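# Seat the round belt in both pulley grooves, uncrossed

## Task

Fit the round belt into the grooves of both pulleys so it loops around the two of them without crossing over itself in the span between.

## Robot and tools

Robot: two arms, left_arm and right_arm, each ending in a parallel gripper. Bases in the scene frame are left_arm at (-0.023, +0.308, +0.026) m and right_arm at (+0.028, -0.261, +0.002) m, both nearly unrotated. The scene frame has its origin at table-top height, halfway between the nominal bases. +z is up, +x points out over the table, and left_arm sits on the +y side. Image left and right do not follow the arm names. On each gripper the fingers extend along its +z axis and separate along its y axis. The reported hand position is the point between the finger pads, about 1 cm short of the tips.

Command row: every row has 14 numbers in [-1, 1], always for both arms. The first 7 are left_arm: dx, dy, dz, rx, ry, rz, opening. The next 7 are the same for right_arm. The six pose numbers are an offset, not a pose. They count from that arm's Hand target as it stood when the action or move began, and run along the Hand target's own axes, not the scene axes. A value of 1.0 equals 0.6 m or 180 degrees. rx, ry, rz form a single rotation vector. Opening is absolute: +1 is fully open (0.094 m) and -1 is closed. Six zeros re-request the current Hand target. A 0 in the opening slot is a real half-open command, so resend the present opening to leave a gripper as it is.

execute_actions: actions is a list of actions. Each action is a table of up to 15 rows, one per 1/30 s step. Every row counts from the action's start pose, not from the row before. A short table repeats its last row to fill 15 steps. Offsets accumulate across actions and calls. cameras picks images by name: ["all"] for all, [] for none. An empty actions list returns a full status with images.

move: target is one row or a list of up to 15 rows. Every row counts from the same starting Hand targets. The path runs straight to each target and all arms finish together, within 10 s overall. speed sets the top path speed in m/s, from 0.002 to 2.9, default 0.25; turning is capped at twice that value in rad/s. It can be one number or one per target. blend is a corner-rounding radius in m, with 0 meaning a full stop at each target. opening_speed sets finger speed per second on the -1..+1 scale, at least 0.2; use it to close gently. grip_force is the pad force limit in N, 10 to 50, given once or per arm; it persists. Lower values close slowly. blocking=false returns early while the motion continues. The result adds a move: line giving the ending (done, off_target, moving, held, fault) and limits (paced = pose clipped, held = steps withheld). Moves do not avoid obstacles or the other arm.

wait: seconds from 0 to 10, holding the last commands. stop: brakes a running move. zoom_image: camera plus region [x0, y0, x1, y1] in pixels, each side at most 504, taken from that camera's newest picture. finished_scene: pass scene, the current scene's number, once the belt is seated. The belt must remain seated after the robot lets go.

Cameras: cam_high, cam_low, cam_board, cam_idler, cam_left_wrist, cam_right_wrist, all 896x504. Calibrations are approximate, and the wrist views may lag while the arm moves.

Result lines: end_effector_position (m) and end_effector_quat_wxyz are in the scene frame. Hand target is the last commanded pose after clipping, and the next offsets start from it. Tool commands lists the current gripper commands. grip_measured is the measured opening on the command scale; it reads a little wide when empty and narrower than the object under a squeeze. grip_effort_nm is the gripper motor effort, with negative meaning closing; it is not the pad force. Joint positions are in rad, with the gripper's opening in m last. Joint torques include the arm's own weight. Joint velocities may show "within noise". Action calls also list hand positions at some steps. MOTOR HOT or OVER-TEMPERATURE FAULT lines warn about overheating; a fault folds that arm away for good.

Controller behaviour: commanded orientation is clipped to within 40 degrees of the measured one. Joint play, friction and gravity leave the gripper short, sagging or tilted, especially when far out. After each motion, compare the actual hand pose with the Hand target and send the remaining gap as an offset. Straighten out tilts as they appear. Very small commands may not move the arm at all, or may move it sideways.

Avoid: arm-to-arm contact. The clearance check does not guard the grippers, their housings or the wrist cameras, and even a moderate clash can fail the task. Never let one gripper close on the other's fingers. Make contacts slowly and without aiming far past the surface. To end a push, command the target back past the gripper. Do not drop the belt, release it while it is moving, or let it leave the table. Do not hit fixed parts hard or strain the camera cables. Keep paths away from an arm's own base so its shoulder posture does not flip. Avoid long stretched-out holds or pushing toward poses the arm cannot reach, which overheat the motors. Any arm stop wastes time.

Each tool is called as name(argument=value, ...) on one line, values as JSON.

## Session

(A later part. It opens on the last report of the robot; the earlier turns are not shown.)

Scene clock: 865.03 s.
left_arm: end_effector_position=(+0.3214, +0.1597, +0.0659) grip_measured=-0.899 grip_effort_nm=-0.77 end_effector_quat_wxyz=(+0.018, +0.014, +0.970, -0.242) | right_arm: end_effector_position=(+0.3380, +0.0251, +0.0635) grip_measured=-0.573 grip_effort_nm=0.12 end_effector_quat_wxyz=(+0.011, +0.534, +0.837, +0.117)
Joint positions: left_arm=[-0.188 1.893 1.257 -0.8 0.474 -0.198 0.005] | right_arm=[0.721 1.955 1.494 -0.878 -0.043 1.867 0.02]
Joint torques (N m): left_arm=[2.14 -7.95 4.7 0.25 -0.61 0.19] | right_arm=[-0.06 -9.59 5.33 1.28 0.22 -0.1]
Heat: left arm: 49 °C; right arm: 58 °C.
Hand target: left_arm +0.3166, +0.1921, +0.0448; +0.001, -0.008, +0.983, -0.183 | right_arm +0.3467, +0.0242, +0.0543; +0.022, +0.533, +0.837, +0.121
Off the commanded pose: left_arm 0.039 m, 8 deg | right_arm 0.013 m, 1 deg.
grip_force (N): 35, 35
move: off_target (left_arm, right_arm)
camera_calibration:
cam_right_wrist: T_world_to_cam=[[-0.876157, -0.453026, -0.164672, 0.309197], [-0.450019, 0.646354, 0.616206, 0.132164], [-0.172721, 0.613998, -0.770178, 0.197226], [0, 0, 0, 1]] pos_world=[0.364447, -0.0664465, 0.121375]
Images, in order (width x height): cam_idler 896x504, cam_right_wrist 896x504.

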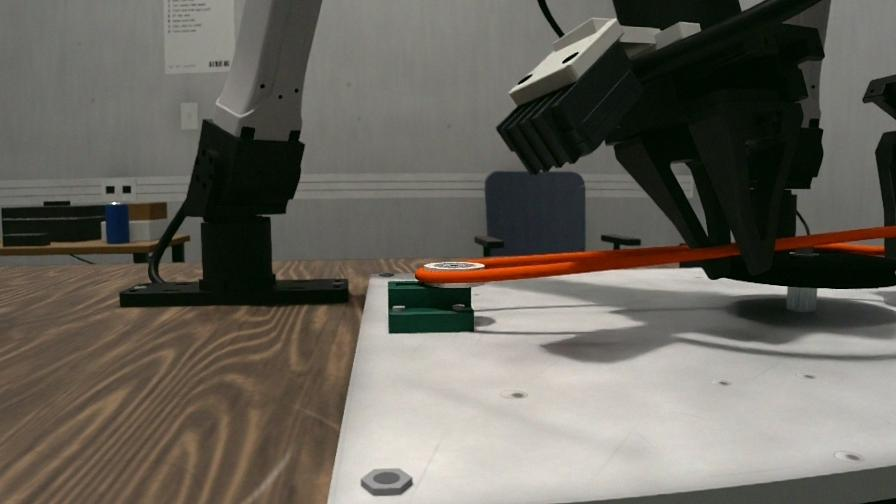

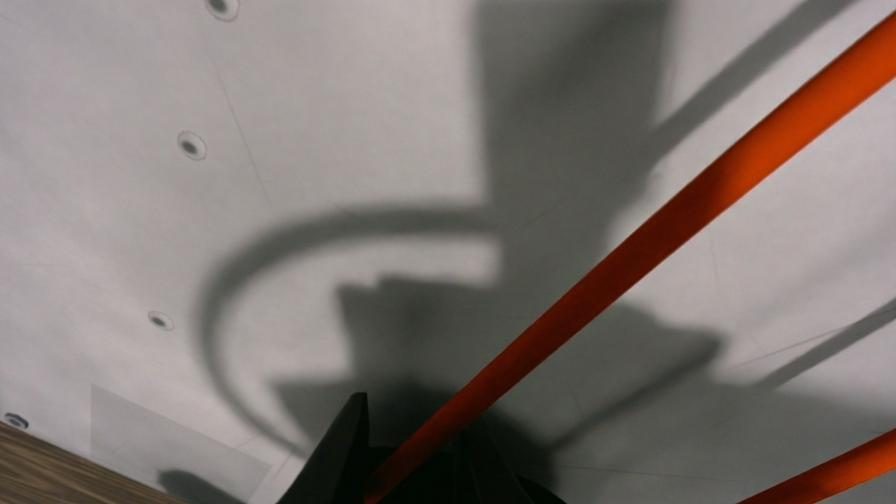

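move(target=[[0,0,0,0,0,0,-1,0,0,0,0,0,0,-0.745],[0,0,0,0,0,0,-1,0.0057,0.0673,0.0162,0,0,0,-0.745]], speed=0.06, cameras=["cam_high","cam_idler","cam_right_wrist","cam_left_wrist","cam_board"])

zoom_image(camera="cam_idler", region=[640, 160, 896, 340])

Scene clock: 891.40 s.
left_arm: end_effector_position=(+0.3212, +0.1588, +0.0664) grip_measured=-0.899 grip_effort_nm=-0.77 end_effector_quat_wxyz=(+0.018, +0.014, +0.969, -0.245) | right_arm: end_effector_position=(+0.3629, +0.0315, +0.0498) grip_measured=-0.741 grip_effort_nm=-0.24 end_effector_quat_wxyz=(+0.009, +0.544, +0.834, +0.089)
Joint positions: left_arm=[-0.188 1.893 1.257 -0.8 0.48 -0.198 0.005] | right_arm=[0.699 2.103 1.669 -0.961 -0.034 1.864 0.012]
Joint torques (N m): left_arm=[2.13 -8.01 4.68 0.26 -0.6 0.16] | right_arm=[0.25 -10.47 10.11 1.2 0.19 -0.2]
Heat: left arm: 49 °C; right arm: 53 °C.
Hand target: left_arm +0.3166, +0.1921, +0.0448; +0.001, -0.008, +0.983, -0.183 | right_arm +0.3827, +0.0453, +0.0544; +0.023, +0.533, +0.837, +0.121
Off the commanded pose: left_arm 0.040 m, 8 deg | right_arm 0.025 m, 4 deg.
grip_force (N): 35, 35
move: off_target (left_arm, right_arm)
camera_calibration:
cam_left_wrist: T_world_to_cam=[[0.0178531, -0.853287, 0.521135, 0.0863414], [-0.868261, 0.245223, 0.431263, 0.25207], [-0.495786, -0.460181, -0.736499, 0.378475], [0, 0, 0, 1]] pos_world=[0.404964, 0.186028, 0.125042]
cam_right_wrist: T_world_to_cam=[[-0.890891, -0.43998, -0.112833, 0.333975], [-0.413483, 0.682756, 0.602392, 0.133979], [-0.188003, 0.58332, -0.790185, 0.194512], [0, 0, 0, 1]] pos_world=[0.389502, -0.0579957, 0.110676]
Images, in order (width x height): cam_high 896x504, cam_board 896x504, cam_idler 896x504, cam_left_wrist 896x504, cam_right_wrist 896x504.

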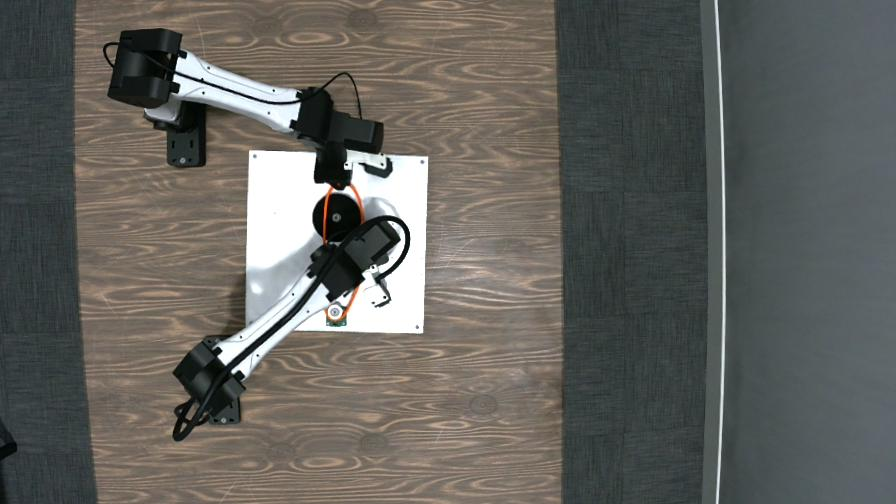

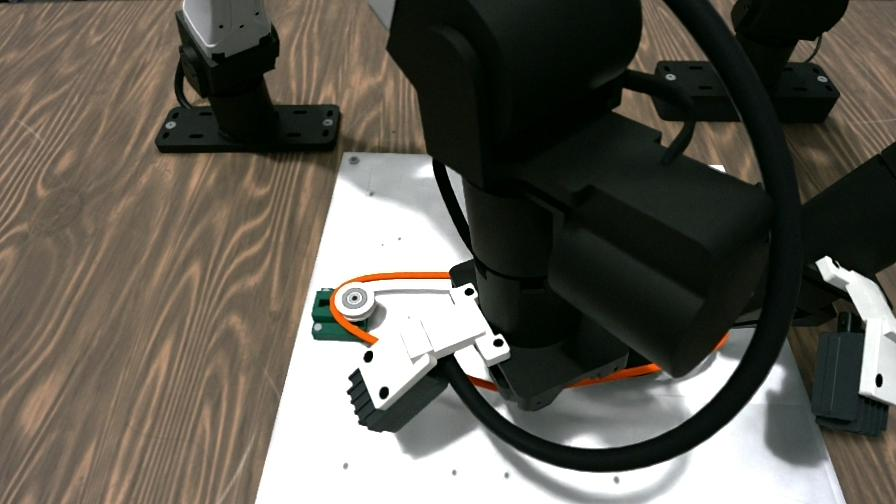

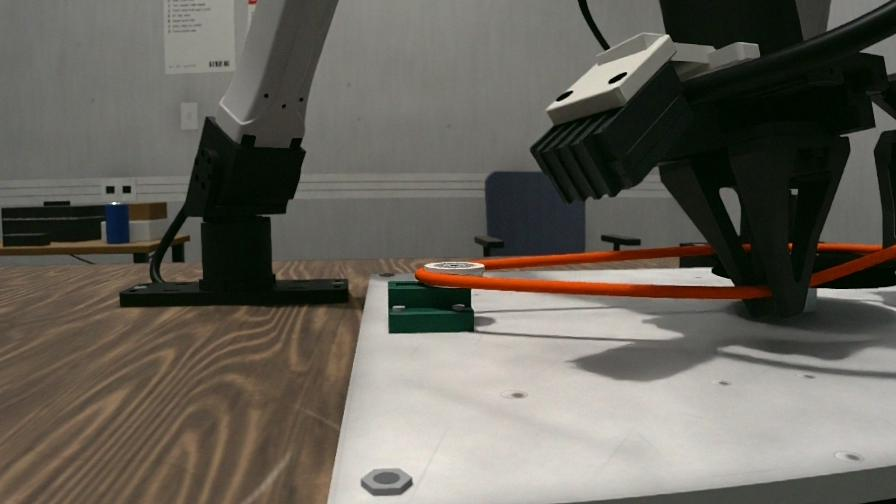

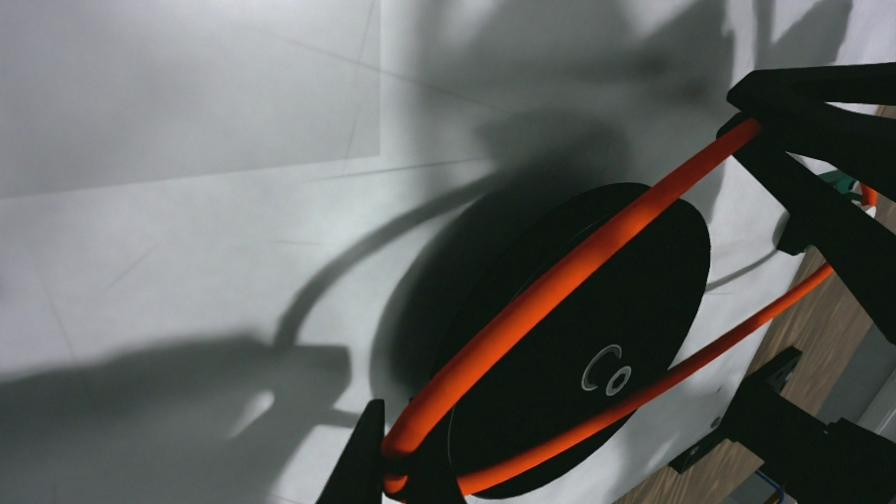

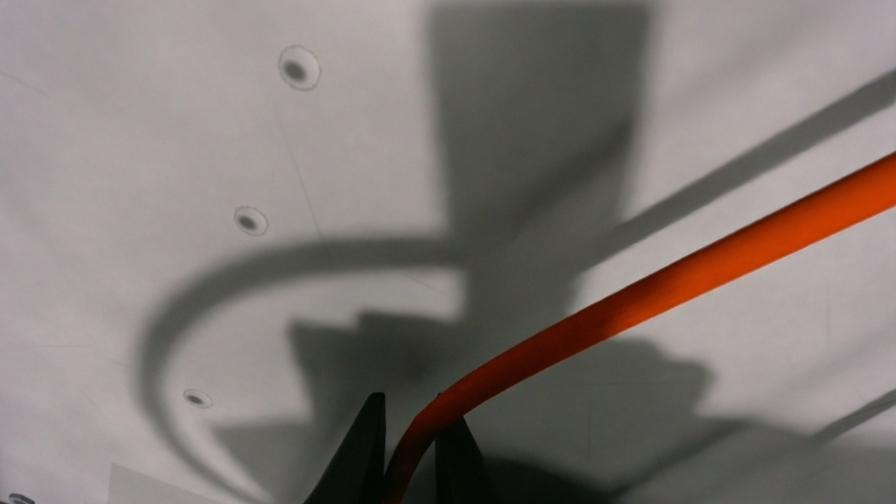

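Scaled by 1.969 from the camera's 896x504 image, which has a finer 1280x720 frame.

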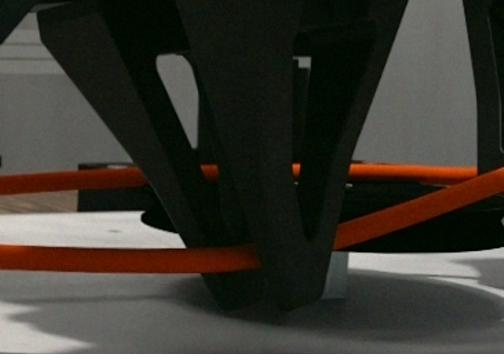

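move(target=[0,0,0,0,0,0,-1,0.0772,0.0467,0.0008,0,0,0,-0.745], speed=0.06, cameras=["cam_high","cam_idler","cam_right_wrist","cam_left_wrist","cam_board"])

zoom_image(camera="cam_idler", region=[640, 160, 896, 340])

Scene clock: 903.07 s.
left_arm: end_effector_position=(+0.3209, +0.1576, +0.0670) grip_measured=-0.899 grip_effort_nm=-0.77 end_effector_quat_wxyz=(+0.017, +0.014, +0.968, -0.249) | right_arm: end_effector_position=(+0.3708, +0.0754, +0.0601) grip_measured=-0.741 grip_effort_nm=-0.24 end_effector_quat_wxyz=(+0.014, +0.536, +0.841, +0.078)
Joint positions: left_arm=[-0.188 1.893 1.257 -0.8 0.488 -0.198 0.005] | right_arm=[0.766 2.267 1.977 -1.122 -0.009 1.909 0.012]
Joint torques (N m): left_arm=[2.37 -7.91 4.42 0.25 -0.66 0.2] | right_arm=[1.1 -11.77 10.37 1.33 0.14 0.18]
Heat: left arm: 48 °C; right arm: 53 °C.
Hand target: left_arm +0.3166, +0.1921, +0.0448; +0.001, -0.008, +0.983, -0.183 | right_arm +0.3877, +0.0982, +0.0643; +0.022, +0.533, +0.837, +0.121
Off the commanded pose: left_arm 0.041 m, 8 deg | right_arm 0.029 m, 5 deg.
grip_force (N): 35, 35
move: off_target (left_arm, right_arm)
camera_calibration:
cam_left_wrist: T_world_to_cam=[[0.0177556, -0.849364, 0.527508, 0.0840156], [-0.867402, 0.249323, 0.430642, 0.250937], [-0.497291, -0.465208, -0.732313, 0.379239], [0, 0, 0, 1]] pos_world=[0.404763, 0.18522, 0.125339]
cam_right_wrist: T_world_to_cam=[[-0.8821, -0.460274, -0.100234, 0.359089], [-0.426082, 0.688861, 0.586451, 0.106202], [-0.200881, 0.560017, -0.803759, 0.185881], [0, 0, 0, 1]] pos_world=[0.399343, -0.0119757, 0.123114]
Images, in order (width x height): cam_high 896x504, cam_board 896x504, cam_idler 896x504, cam_left_wrist 896x504, cam_right_wrist 896x504.

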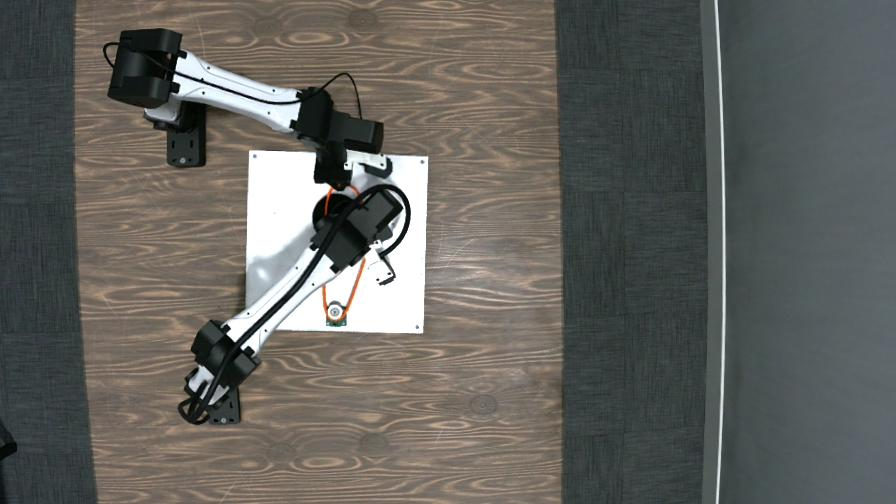

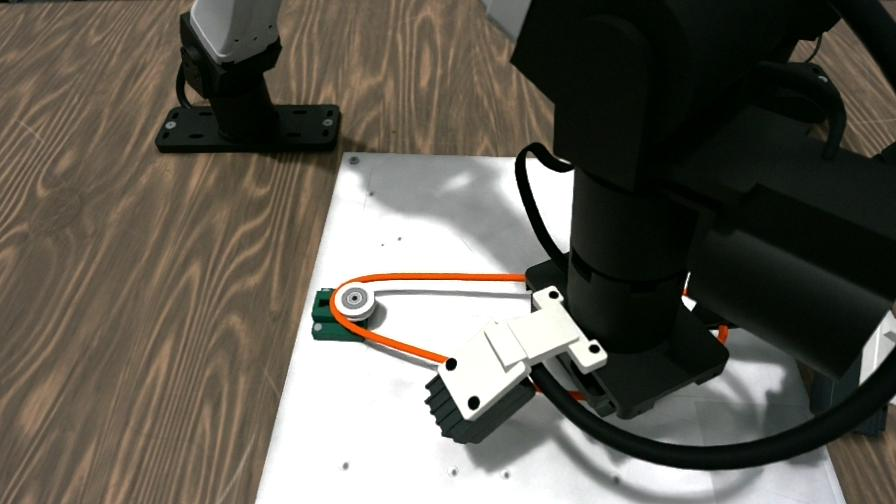

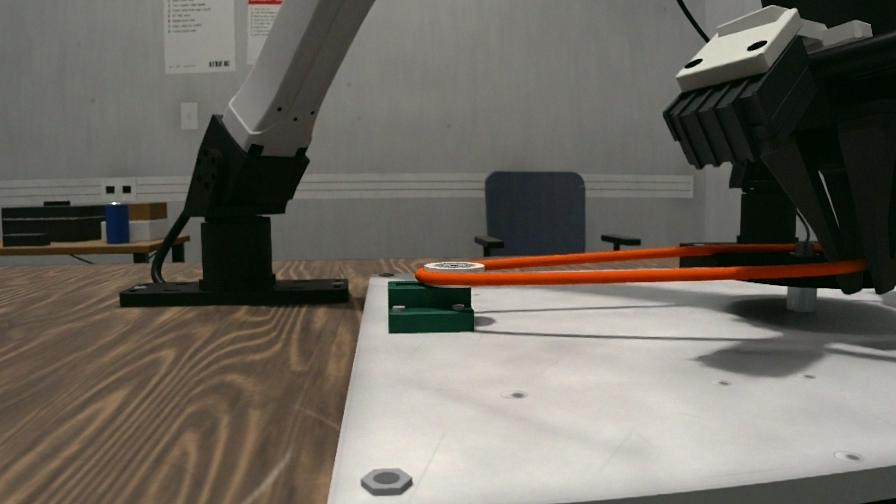

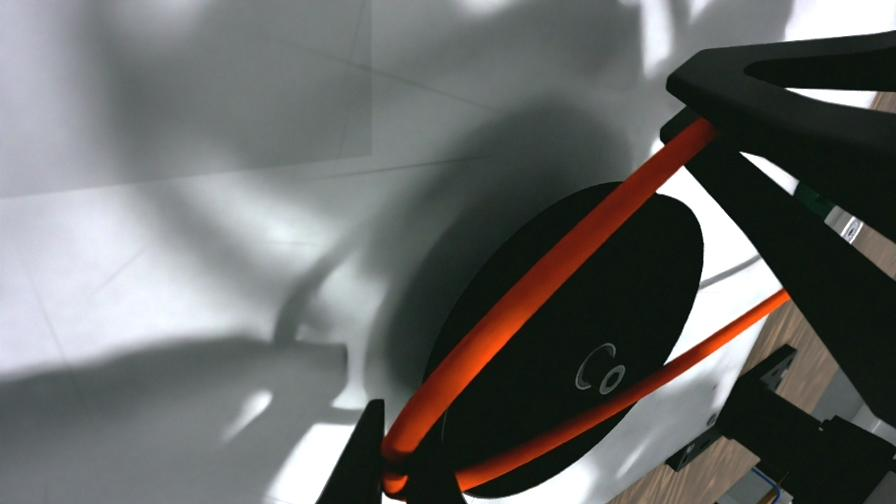

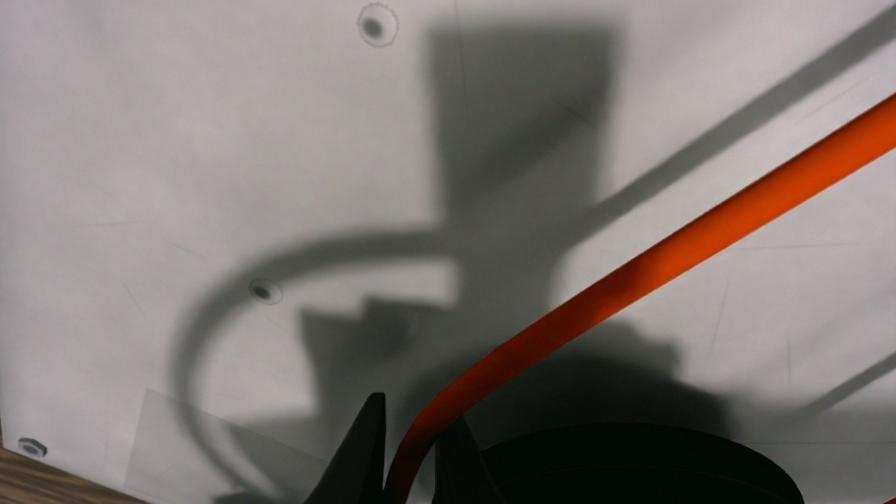

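Scaled by 1.969 from the camera's 896x504 image, which has a finer 1280x720 frame.

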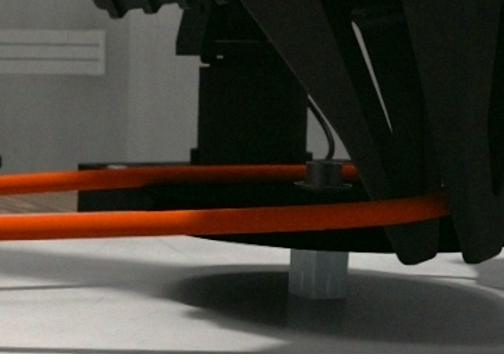

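move(target=[0,0,0,0,0,0,-1,0.0285,0.0208,0.0075,0,0,0,-0.745], speed=0.06, cameras=["cam_high","cam_idler","cam_right_wrist","cam_left_wrist","cam_board"])

zoom_image(camera="cam_idler", region=[640, 160, 896, 340])

Scene clock: 913.40 s.
left_arm: end_effector_position=(+0.3232, +0.1569, +0.0674) grip_measured=-0.899 grip_effort_nm=-0.77 end_effector_quat_wxyz=(+0.022, +0.016, +0.968, -0.251) | right_arm: end_effector_position=(+0.3740, +0.1054, +0.0620) grip_measured=-0.741 grip_effort_nm=-0.22 end_effector_quat_wxyz=(+0.009, +0.529, +0.844, +0.088)
Joint positions: left_arm=[-0.188 1.893 1.257 -0.789 0.489 -0.198 0.005] | right_arm=[0.802 2.365 2.148 -1.178 -0.018 1.93 0.012]
Joint torques (N m): left_arm=[2.41 -8.09 4.49 0.24 -0.7 0.17] | right_arm=[0.4 -12.44 10.15 1.22 0.19 0.2]
Heat: left arm: 48 °C; right arm: 53 °C.
Hand target: left_arm +0.3166, +0.1921, +0.0448; +0.001, -0.008, +0.983, -0.183 | right_arm +0.3920, +0.1194, +0.0643; +0.022, +0.533, +0.838, +0.120
Off the commanded pose: left_arm 0.042 m, 9 deg | right_arm 0.023 m, 4 deg.
grip_force (N): 35, 35
move: off_target (left_arm, right_arm)
camera_calibration:
cam_left_wrist: T_world_to_cam=[[0.0122124, -0.847516, 0.53063, 0.0844422], [-0.871724, 0.250942, 0.420864, 0.254724], [-0.489846, -0.467702, -0.735735, 0.3786], [0, 0, 0, 1]] pos_world=[0.406473, 0.184717, 0.126537]
cam_right_wrist: T_world_to_cam=[[-0.874491, -0.471535, -0.113667, 0.375049], [-0.438812, 0.669265, 0.599607, 0.0918226], [-0.206662, 0.57423, -0.792181, 0.17118], [0, 0, 0, 1]] pos_world=[0.403646, 0.0170983, 0.123179]
Images, in order (width x height): cam_high 896x504, cam_board 896x504, cam_idler 896x504, cam_left_wrist 896x504, cam_right_wrist 896x504.

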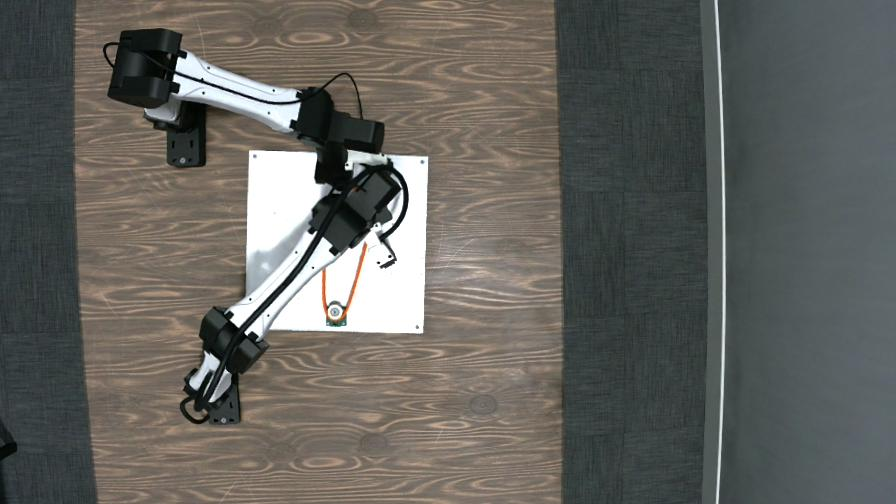

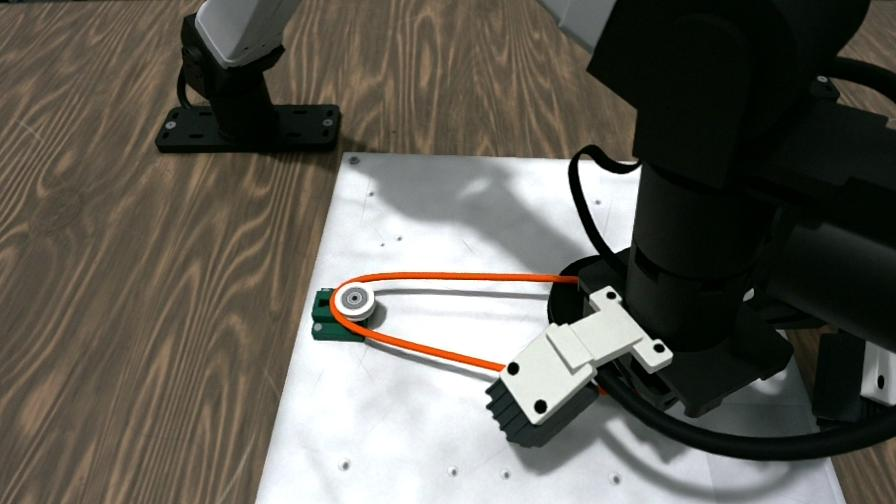

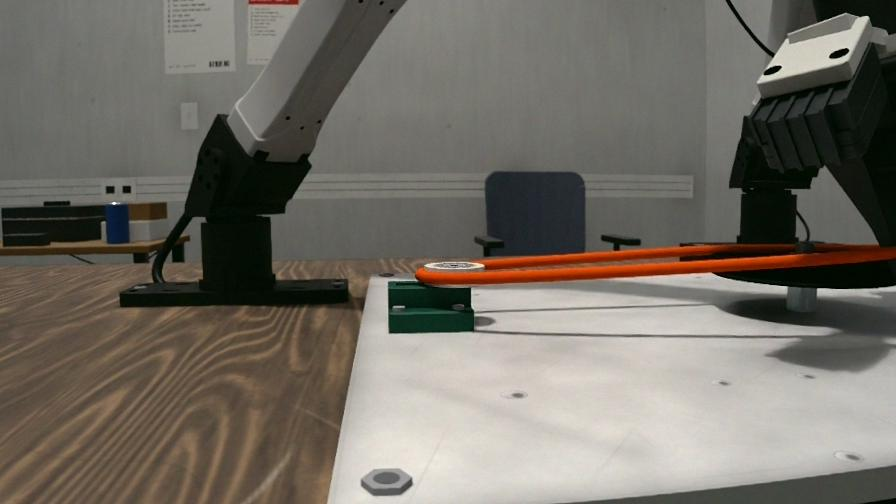

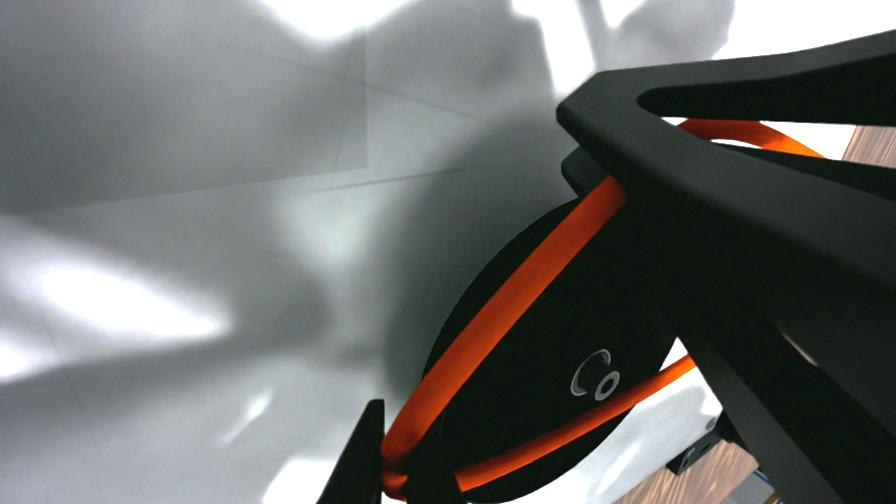

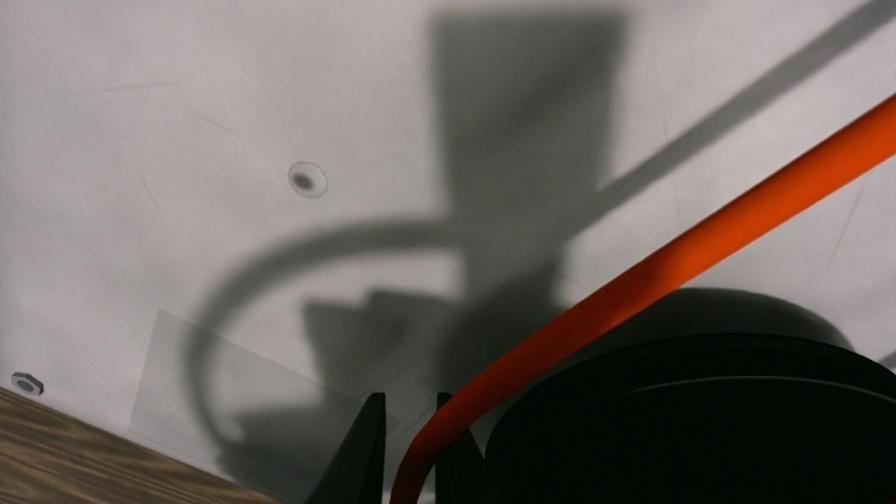

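Scaled by 1.969 from the camera's 896x504 image, which has a finer 1280x720 frame.

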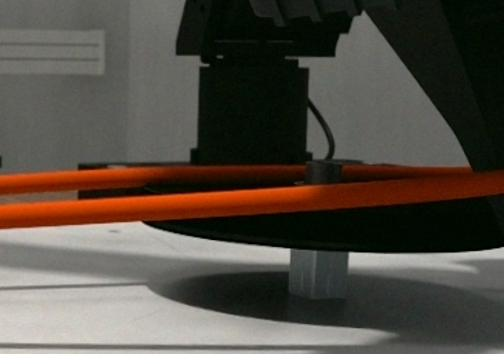

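move(target=[[0,0,0,0,0,0,-1,0,0,0,0,0,0,-1],[0,0,0,0,0,0,-1,-0.0122,-0.0052,0.0165,0,0,0,-1]], speed=0.06, cameras=["cam_high","cam_idler","cam_right_wrist","cam_left_wrist","cam_board"])

zoom_image(camera="cam_idler", region=[640, 160, 896, 340])

Scene clock: 952.20 s.
left_arm: end_effector_position=(+0.3228, +0.1570, +0.0674) grip_measured=-0.899 grip_effort_nm=-0.77 end_effector_quat_wxyz=(+0.021, +0.016, +0.968, -0.250) | right_arm: end_effector_position=(+0.3711, +0.1024, +0.0581) grip_measured=-0.898 grip_effort_nm=-0.78 end_effector_quat_wxyz=(+0.007, +0.532, +0.843, +0.080)
Joint positions: left_arm=[-0.188 1.893 1.257 -0.791 0.489 -0.198 0.005] | right_arm=[0.802 2.365 2.136 -1.182 -0.018 1.936 0.005]
Joint torques (N m): left_arm=[2.37 -8.12 4.57 0.25 -0.76 0.15] | right_arm=[-0.58 -13.86 5.52 1.75 0.18 0.01]
Heat: left arm: 48 °C; right arm: 56 °C.
Hand target: left_arm +0.3166, +0.1921, +0.0448; +0.001, -0.008, +0.983, -0.183 | right_arm +0.3941, +0.1134, +0.0534; +0.022, +0.533, +0.837, +0.120
Off the commanded pose: left_arm 0.042 m, 9 deg | right_arm 0.026 m, 5 deg.
grip_force (N): 35, 35
move: off_target (left_arm, right_arm)
camera_calibration:
cam_left_wrist: T_world_to_cam=[[0.0130072, -0.847658, 0.530383, 0.0843703], [-0.871046, 0.250873, 0.422306, 0.254163], [-0.49103, -0.467481, -0.735086, 0.378759], [0, 0, 0, 1]] pos_world=[0.406272, 0.184817, 0.126337]
cam_right_wrist: T_world_to_cam=[[-0.87867, -0.46748, -0.0969607, 0.370843], [-0.427123, 0.67896, 0.597143, 0.089662], [-0.21332, 0.566105, -0.796253, 0.172794], [0, 0, 0, 1]] pos_world=[0.401006, 0.0146652, 0.120004]
Images, in order (width x height): cam_high 896x504, cam_board 896x504, cam_idler 896x504, cam_left_wrist 896x504, cam_right_wrist 896x504.

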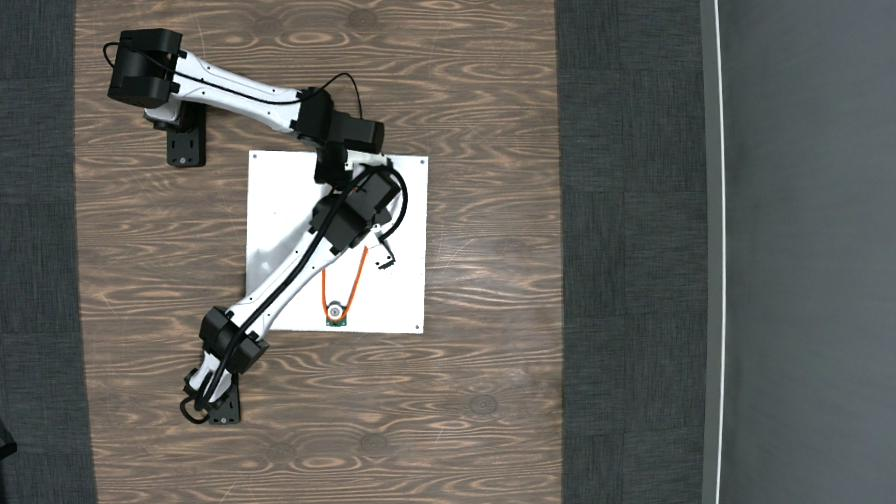

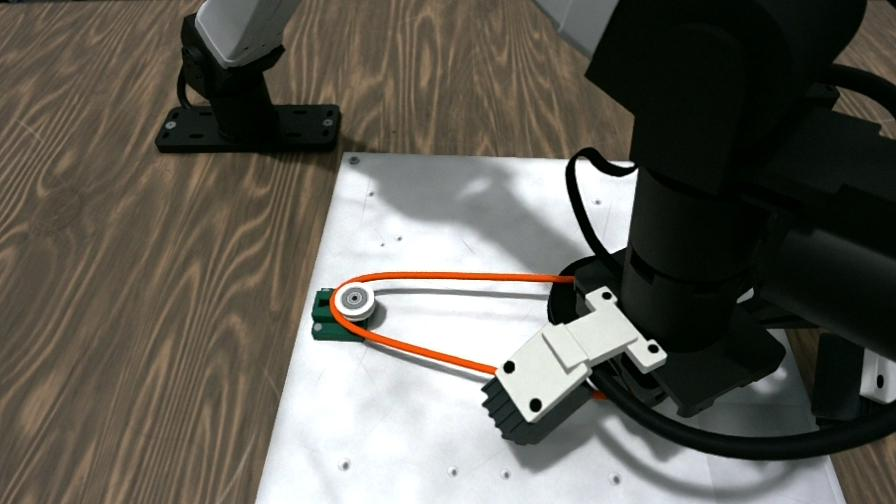

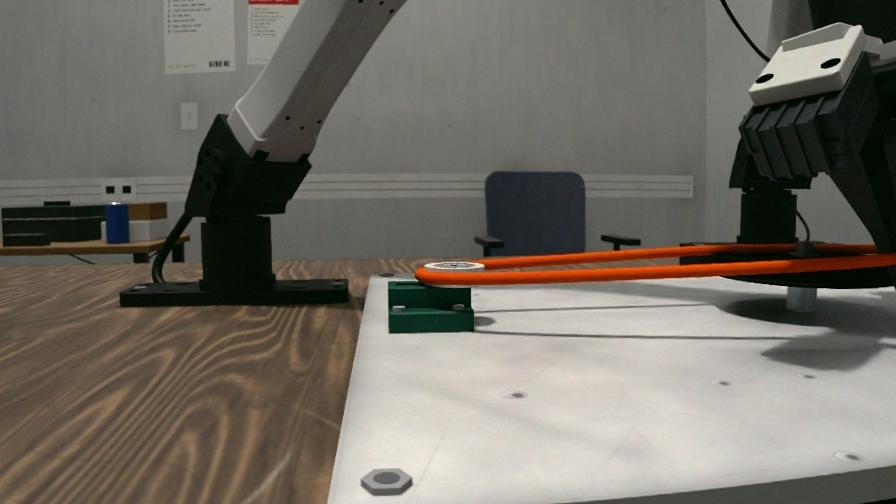

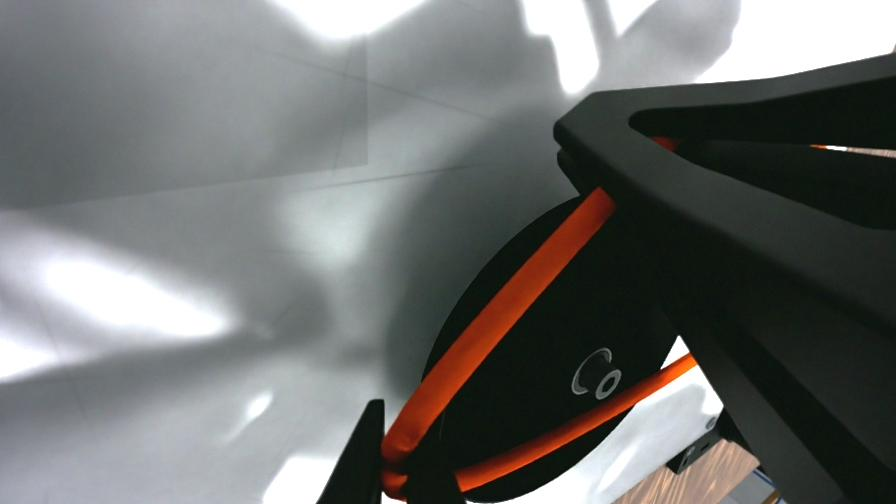

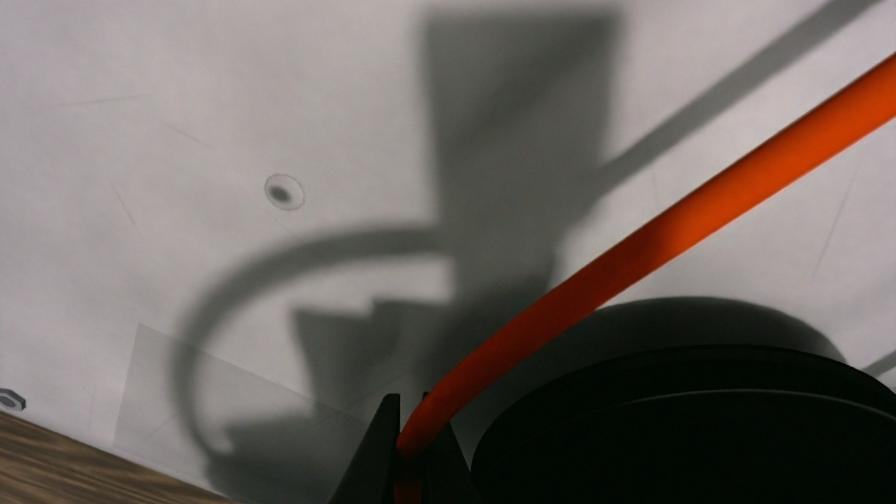

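Scaled by 1.969 from the camera's 896x504 image, which has a finer 1280x720 frame.

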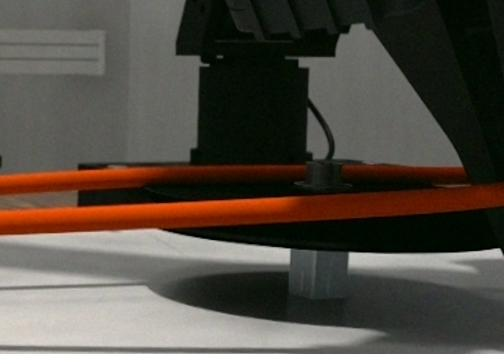

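move(target=[0,0,0,0,0,0,-1,-0.003,-0.0007,0.0167,0,0,0,-1], speed=0.06, cameras=["cam_idler","cam_right_wrist","cam_left_wrist"])

zoom_image(camera="cam_idler", region=[640, 160, 896, 340])

Scene clock: 963.30 s.
left_arm: end_effector_position=(+0.3228, +0.1570, +0.0674) grip_measured=-0.899 grip_effort_nm=-0.77 end_effector_quat_wxyz=(+0.021, +0.016, +0.968, -0.250) | right_arm: end_effector_position=(+0.3710, +0.1023, +0.0525) grip_measured=-0.898 grip_effort_nm=-0.78 end_effector_quat_wxyz=(+0.007, +0.532, +0.843, +0.080)
Joint positions: left_arm=[-0.188 1.893 1.257 -0.791 0.489 -0.198 0.005] | right_arm=[0.802 2.365 2.114 -1.161 -0.018 1.936 0.005]
Joint torques (N m): left_arm=[2.22 -7.84 4.51 0.31 -0.66 0.17] | right_arm=[-0.81 -13.09 5.26 1.86 0.17 -0.02]
Heat: left arm: 48 °C; right arm: 58 °C.
Hand target: left_arm +0.3166, +0.1921, +0.0448; +0.001, -0.008, +0.983, -0.183 | right_arm +0.3961, +0.1134, +0.0434; +0.022, +0.533, +0.837, +0.120
Off the commanded pose: left_arm 0.042 m, 9 deg | right_arm 0.029 m, 5 deg.
grip_force (N): 35, 35
move: off_target (left_arm, right_arm)
camera_calibration:
cam_left_wrist: T_world_to_cam=[[0.0130072, -0.847658, 0.530383, 0.0843703], [-0.871046, 0.250873, 0.422306, 0.254163], [-0.49103, -0.467481, -0.735086, 0.378759], [0, 0, 0, 1]] pos_world=[0.406272, 0.184817, 0.126337]
cam_right_wrist: T_world_to_cam=[[-0.878736, -0.467469, -0.0964173, 0.370132], [-0.426847, 0.679237, 0.597025, 0.0929287], [-0.2136, 0.565783, -0.796407, 0.168505], [0, 0, 0, 1]] pos_world=[0.400908, 0.0145675, 0.114405]
Images, in order (width x height): cam_idler 896x504, cam_left_wrist 896x504, cam_right_wrist 896x504.

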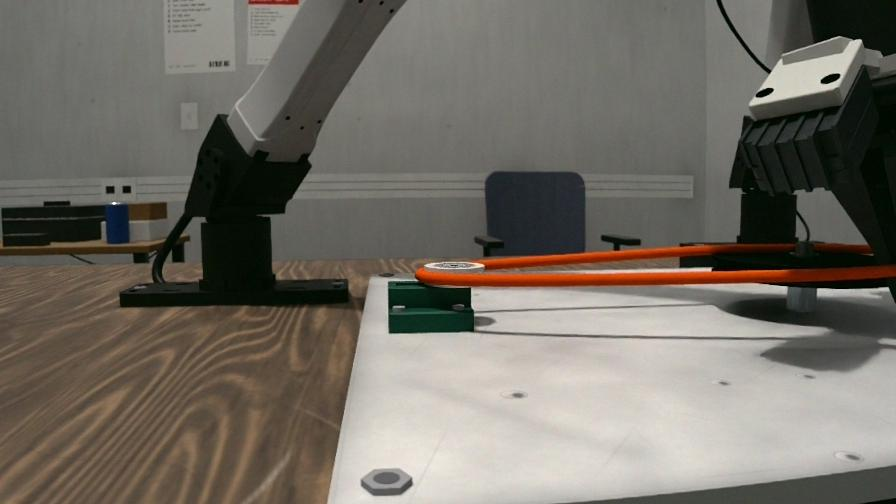

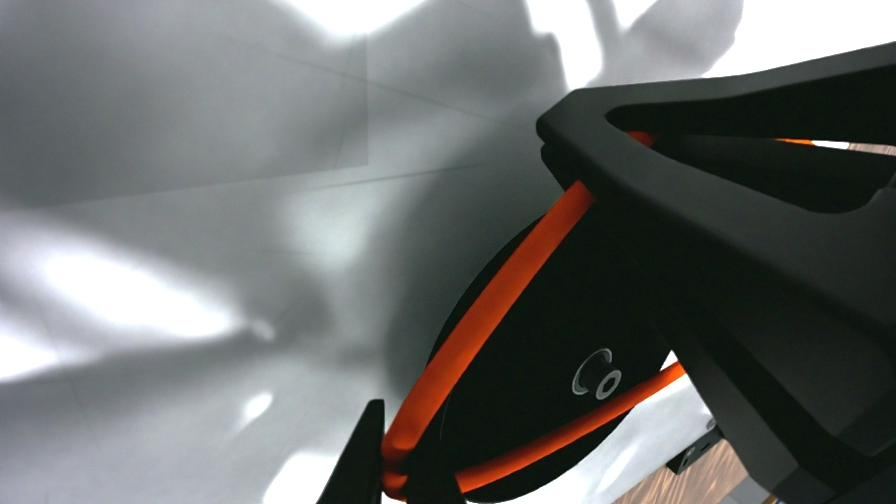

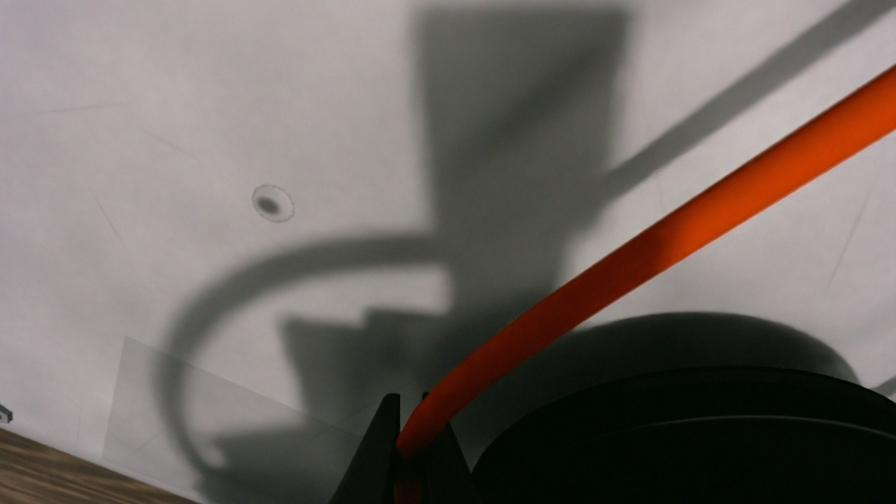

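Scaled by 1.969 from the camera's 896x504 image, which has a finer 1280x720 frame.

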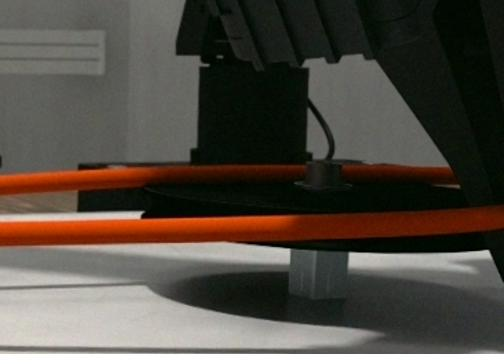

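move(target=[[0,0,0,0,0,0,-1,0,0,0,0,0,0,-0.76],[0,0,0,0,0,0,-1,-0.0933,-0.0608,-0.028,0,0,0,-0.76]], speed=0.06, cameras=["cam_high","cam_idler","cam_right_wrist","cam_left_wrist","cam_board"])

zoom_image(camera="cam_idler", region=[640, 160, 896, 340])

Scene clock: 991.87 s.
left_arm: end_effector_position=(+0.3276, +0.1561, +0.0681) grip_measured=-0.899 grip_effort_nm=-0.77 end_effector_quat_wxyz=(+0.032, +0.022, +0.967, -0.252) | right_arm: end_effector_position=(+0.3726, +0.0639, +0.0389) grip_measured=-0.762 grip_effort_nm=0.10 end_effector_quat_wxyz=(+0.002, +0.529, +0.841, +0.118)
Joint positions: left_arm=[-0.188 1.893 1.257 -0.77 0.489 -0.19 0.005] | right_arm=[0.728 2.178 1.731 -0.895 -0.06 1.864 0.011]
Joint torques (N m): left_arm=[2.26 -7.9 4.55 0.12 -0.65 0.16] | right_arm=[-2.28 -16.72 4.51 0.89 0.33 -0.22]
Heat: left arm: 48 °C; right arm: 60 °C.
Hand target: left_arm +0.3166, +0.1921, +0.0448; +0.001, -0.008, +0.983, -0.183 | right_arm +0.3851, +0.0454, +0.0464; +0.022, +0.533, +0.838, +0.120
Off the commanded pose: left_arm 0.044 m, 9 deg | right_arm 0.024 m, 2 deg.
grip_force (N): 35, 35
move: off_target (left_arm, right_arm)
camera_calibration:
cam_left_wrist: T_world_to_cam=[[-0.00592208, -0.845642, 0.533717, 0.0887449], [-0.87954, 0.258349, 0.39958, 0.261376], [-0.475787, -0.467059, -0.745307, 0.376812], [0, 0, 0, 1]] pos_world=[0.409698, 0.183514, 0.129035]
cam_right_wrist: T_world_to_cam=[[-0.87213, -0.463064, -0.15799, 0.351877], [-0.450605, 0.634358, 0.628128, 0.13834], [-0.190641, 0.619001, -0.761902, 0.166383], [0, 0, 0, 1]] pos_world=[0.400938, -0.0278069, 0.0954659]
Images, in order (width x height): cam_high 896x504, cam_board 896x504, cam_idler 896x504, cam_left_wrist 896x504, cam_right_wrist 896x504.

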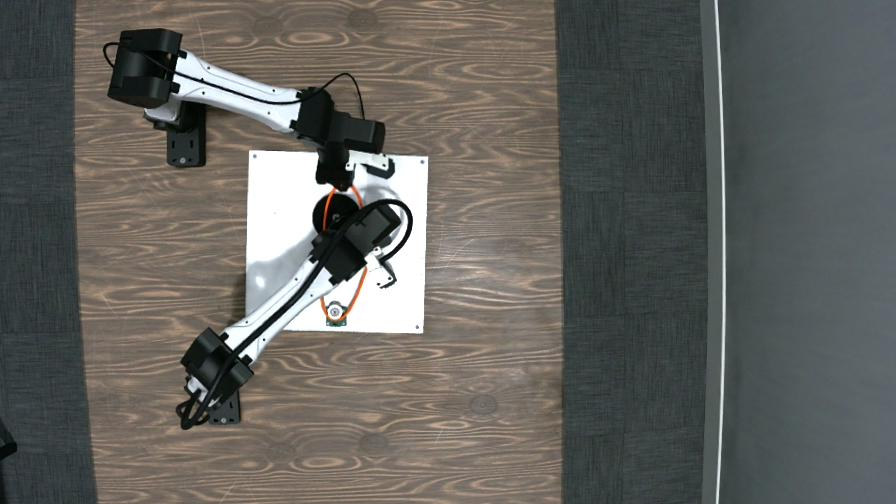

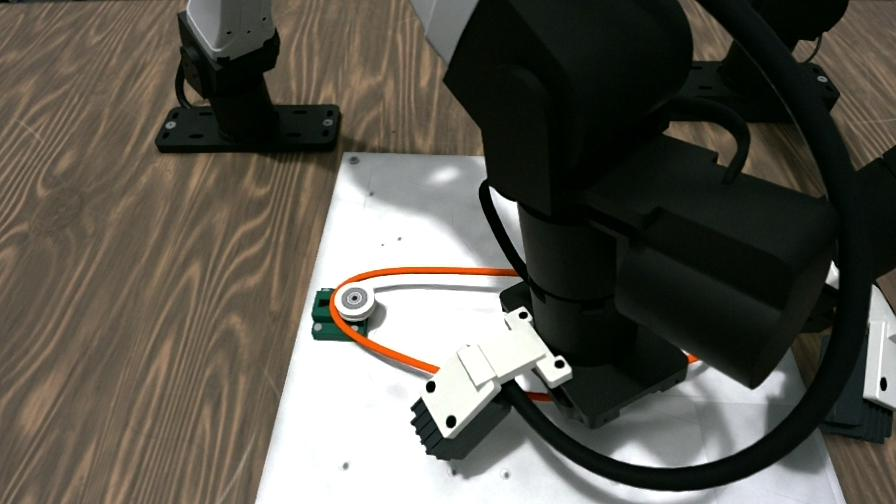

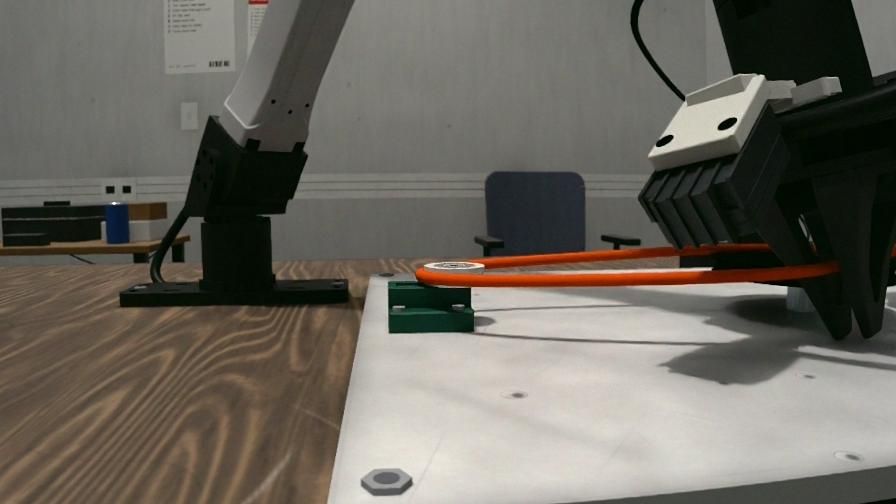

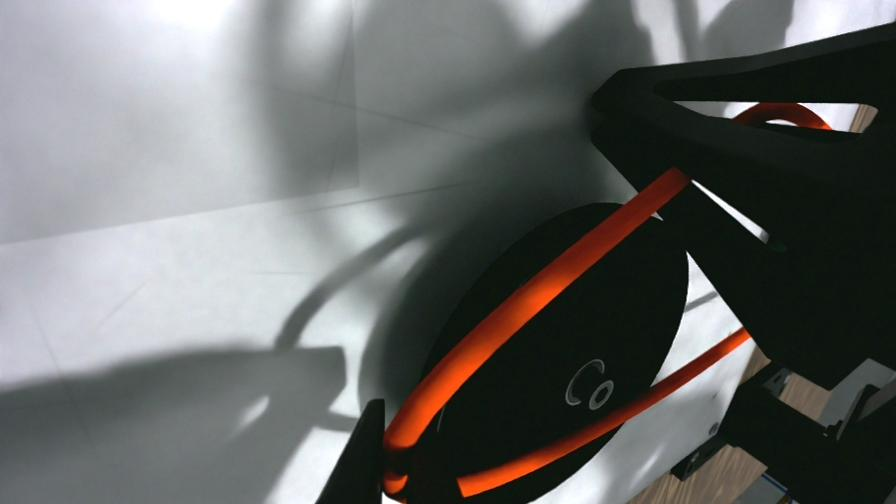

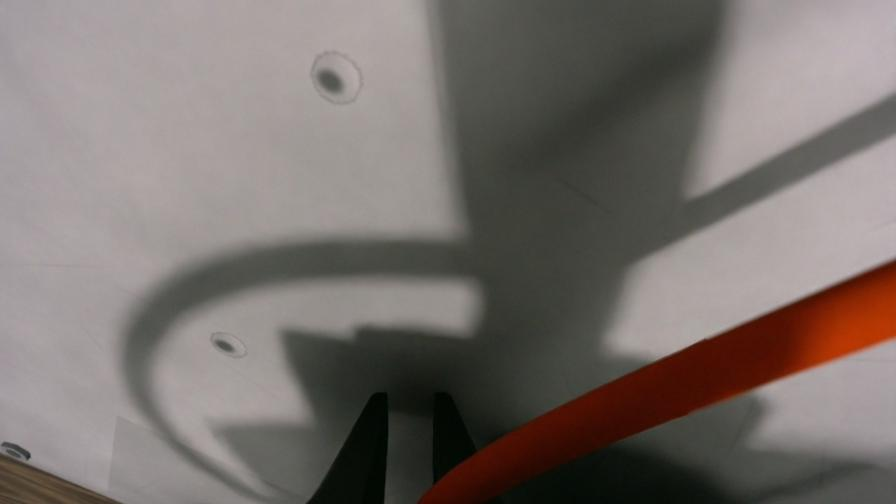

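Scaled by 1.969 from the camera's 896x504 image, which has a finer 1280x720 frame.

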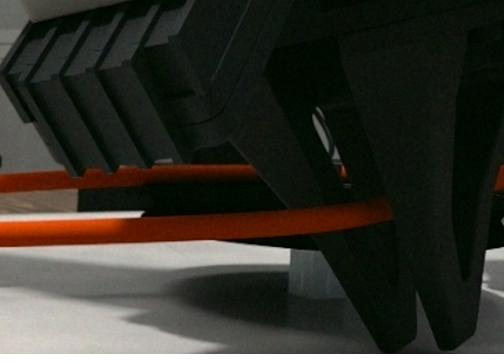

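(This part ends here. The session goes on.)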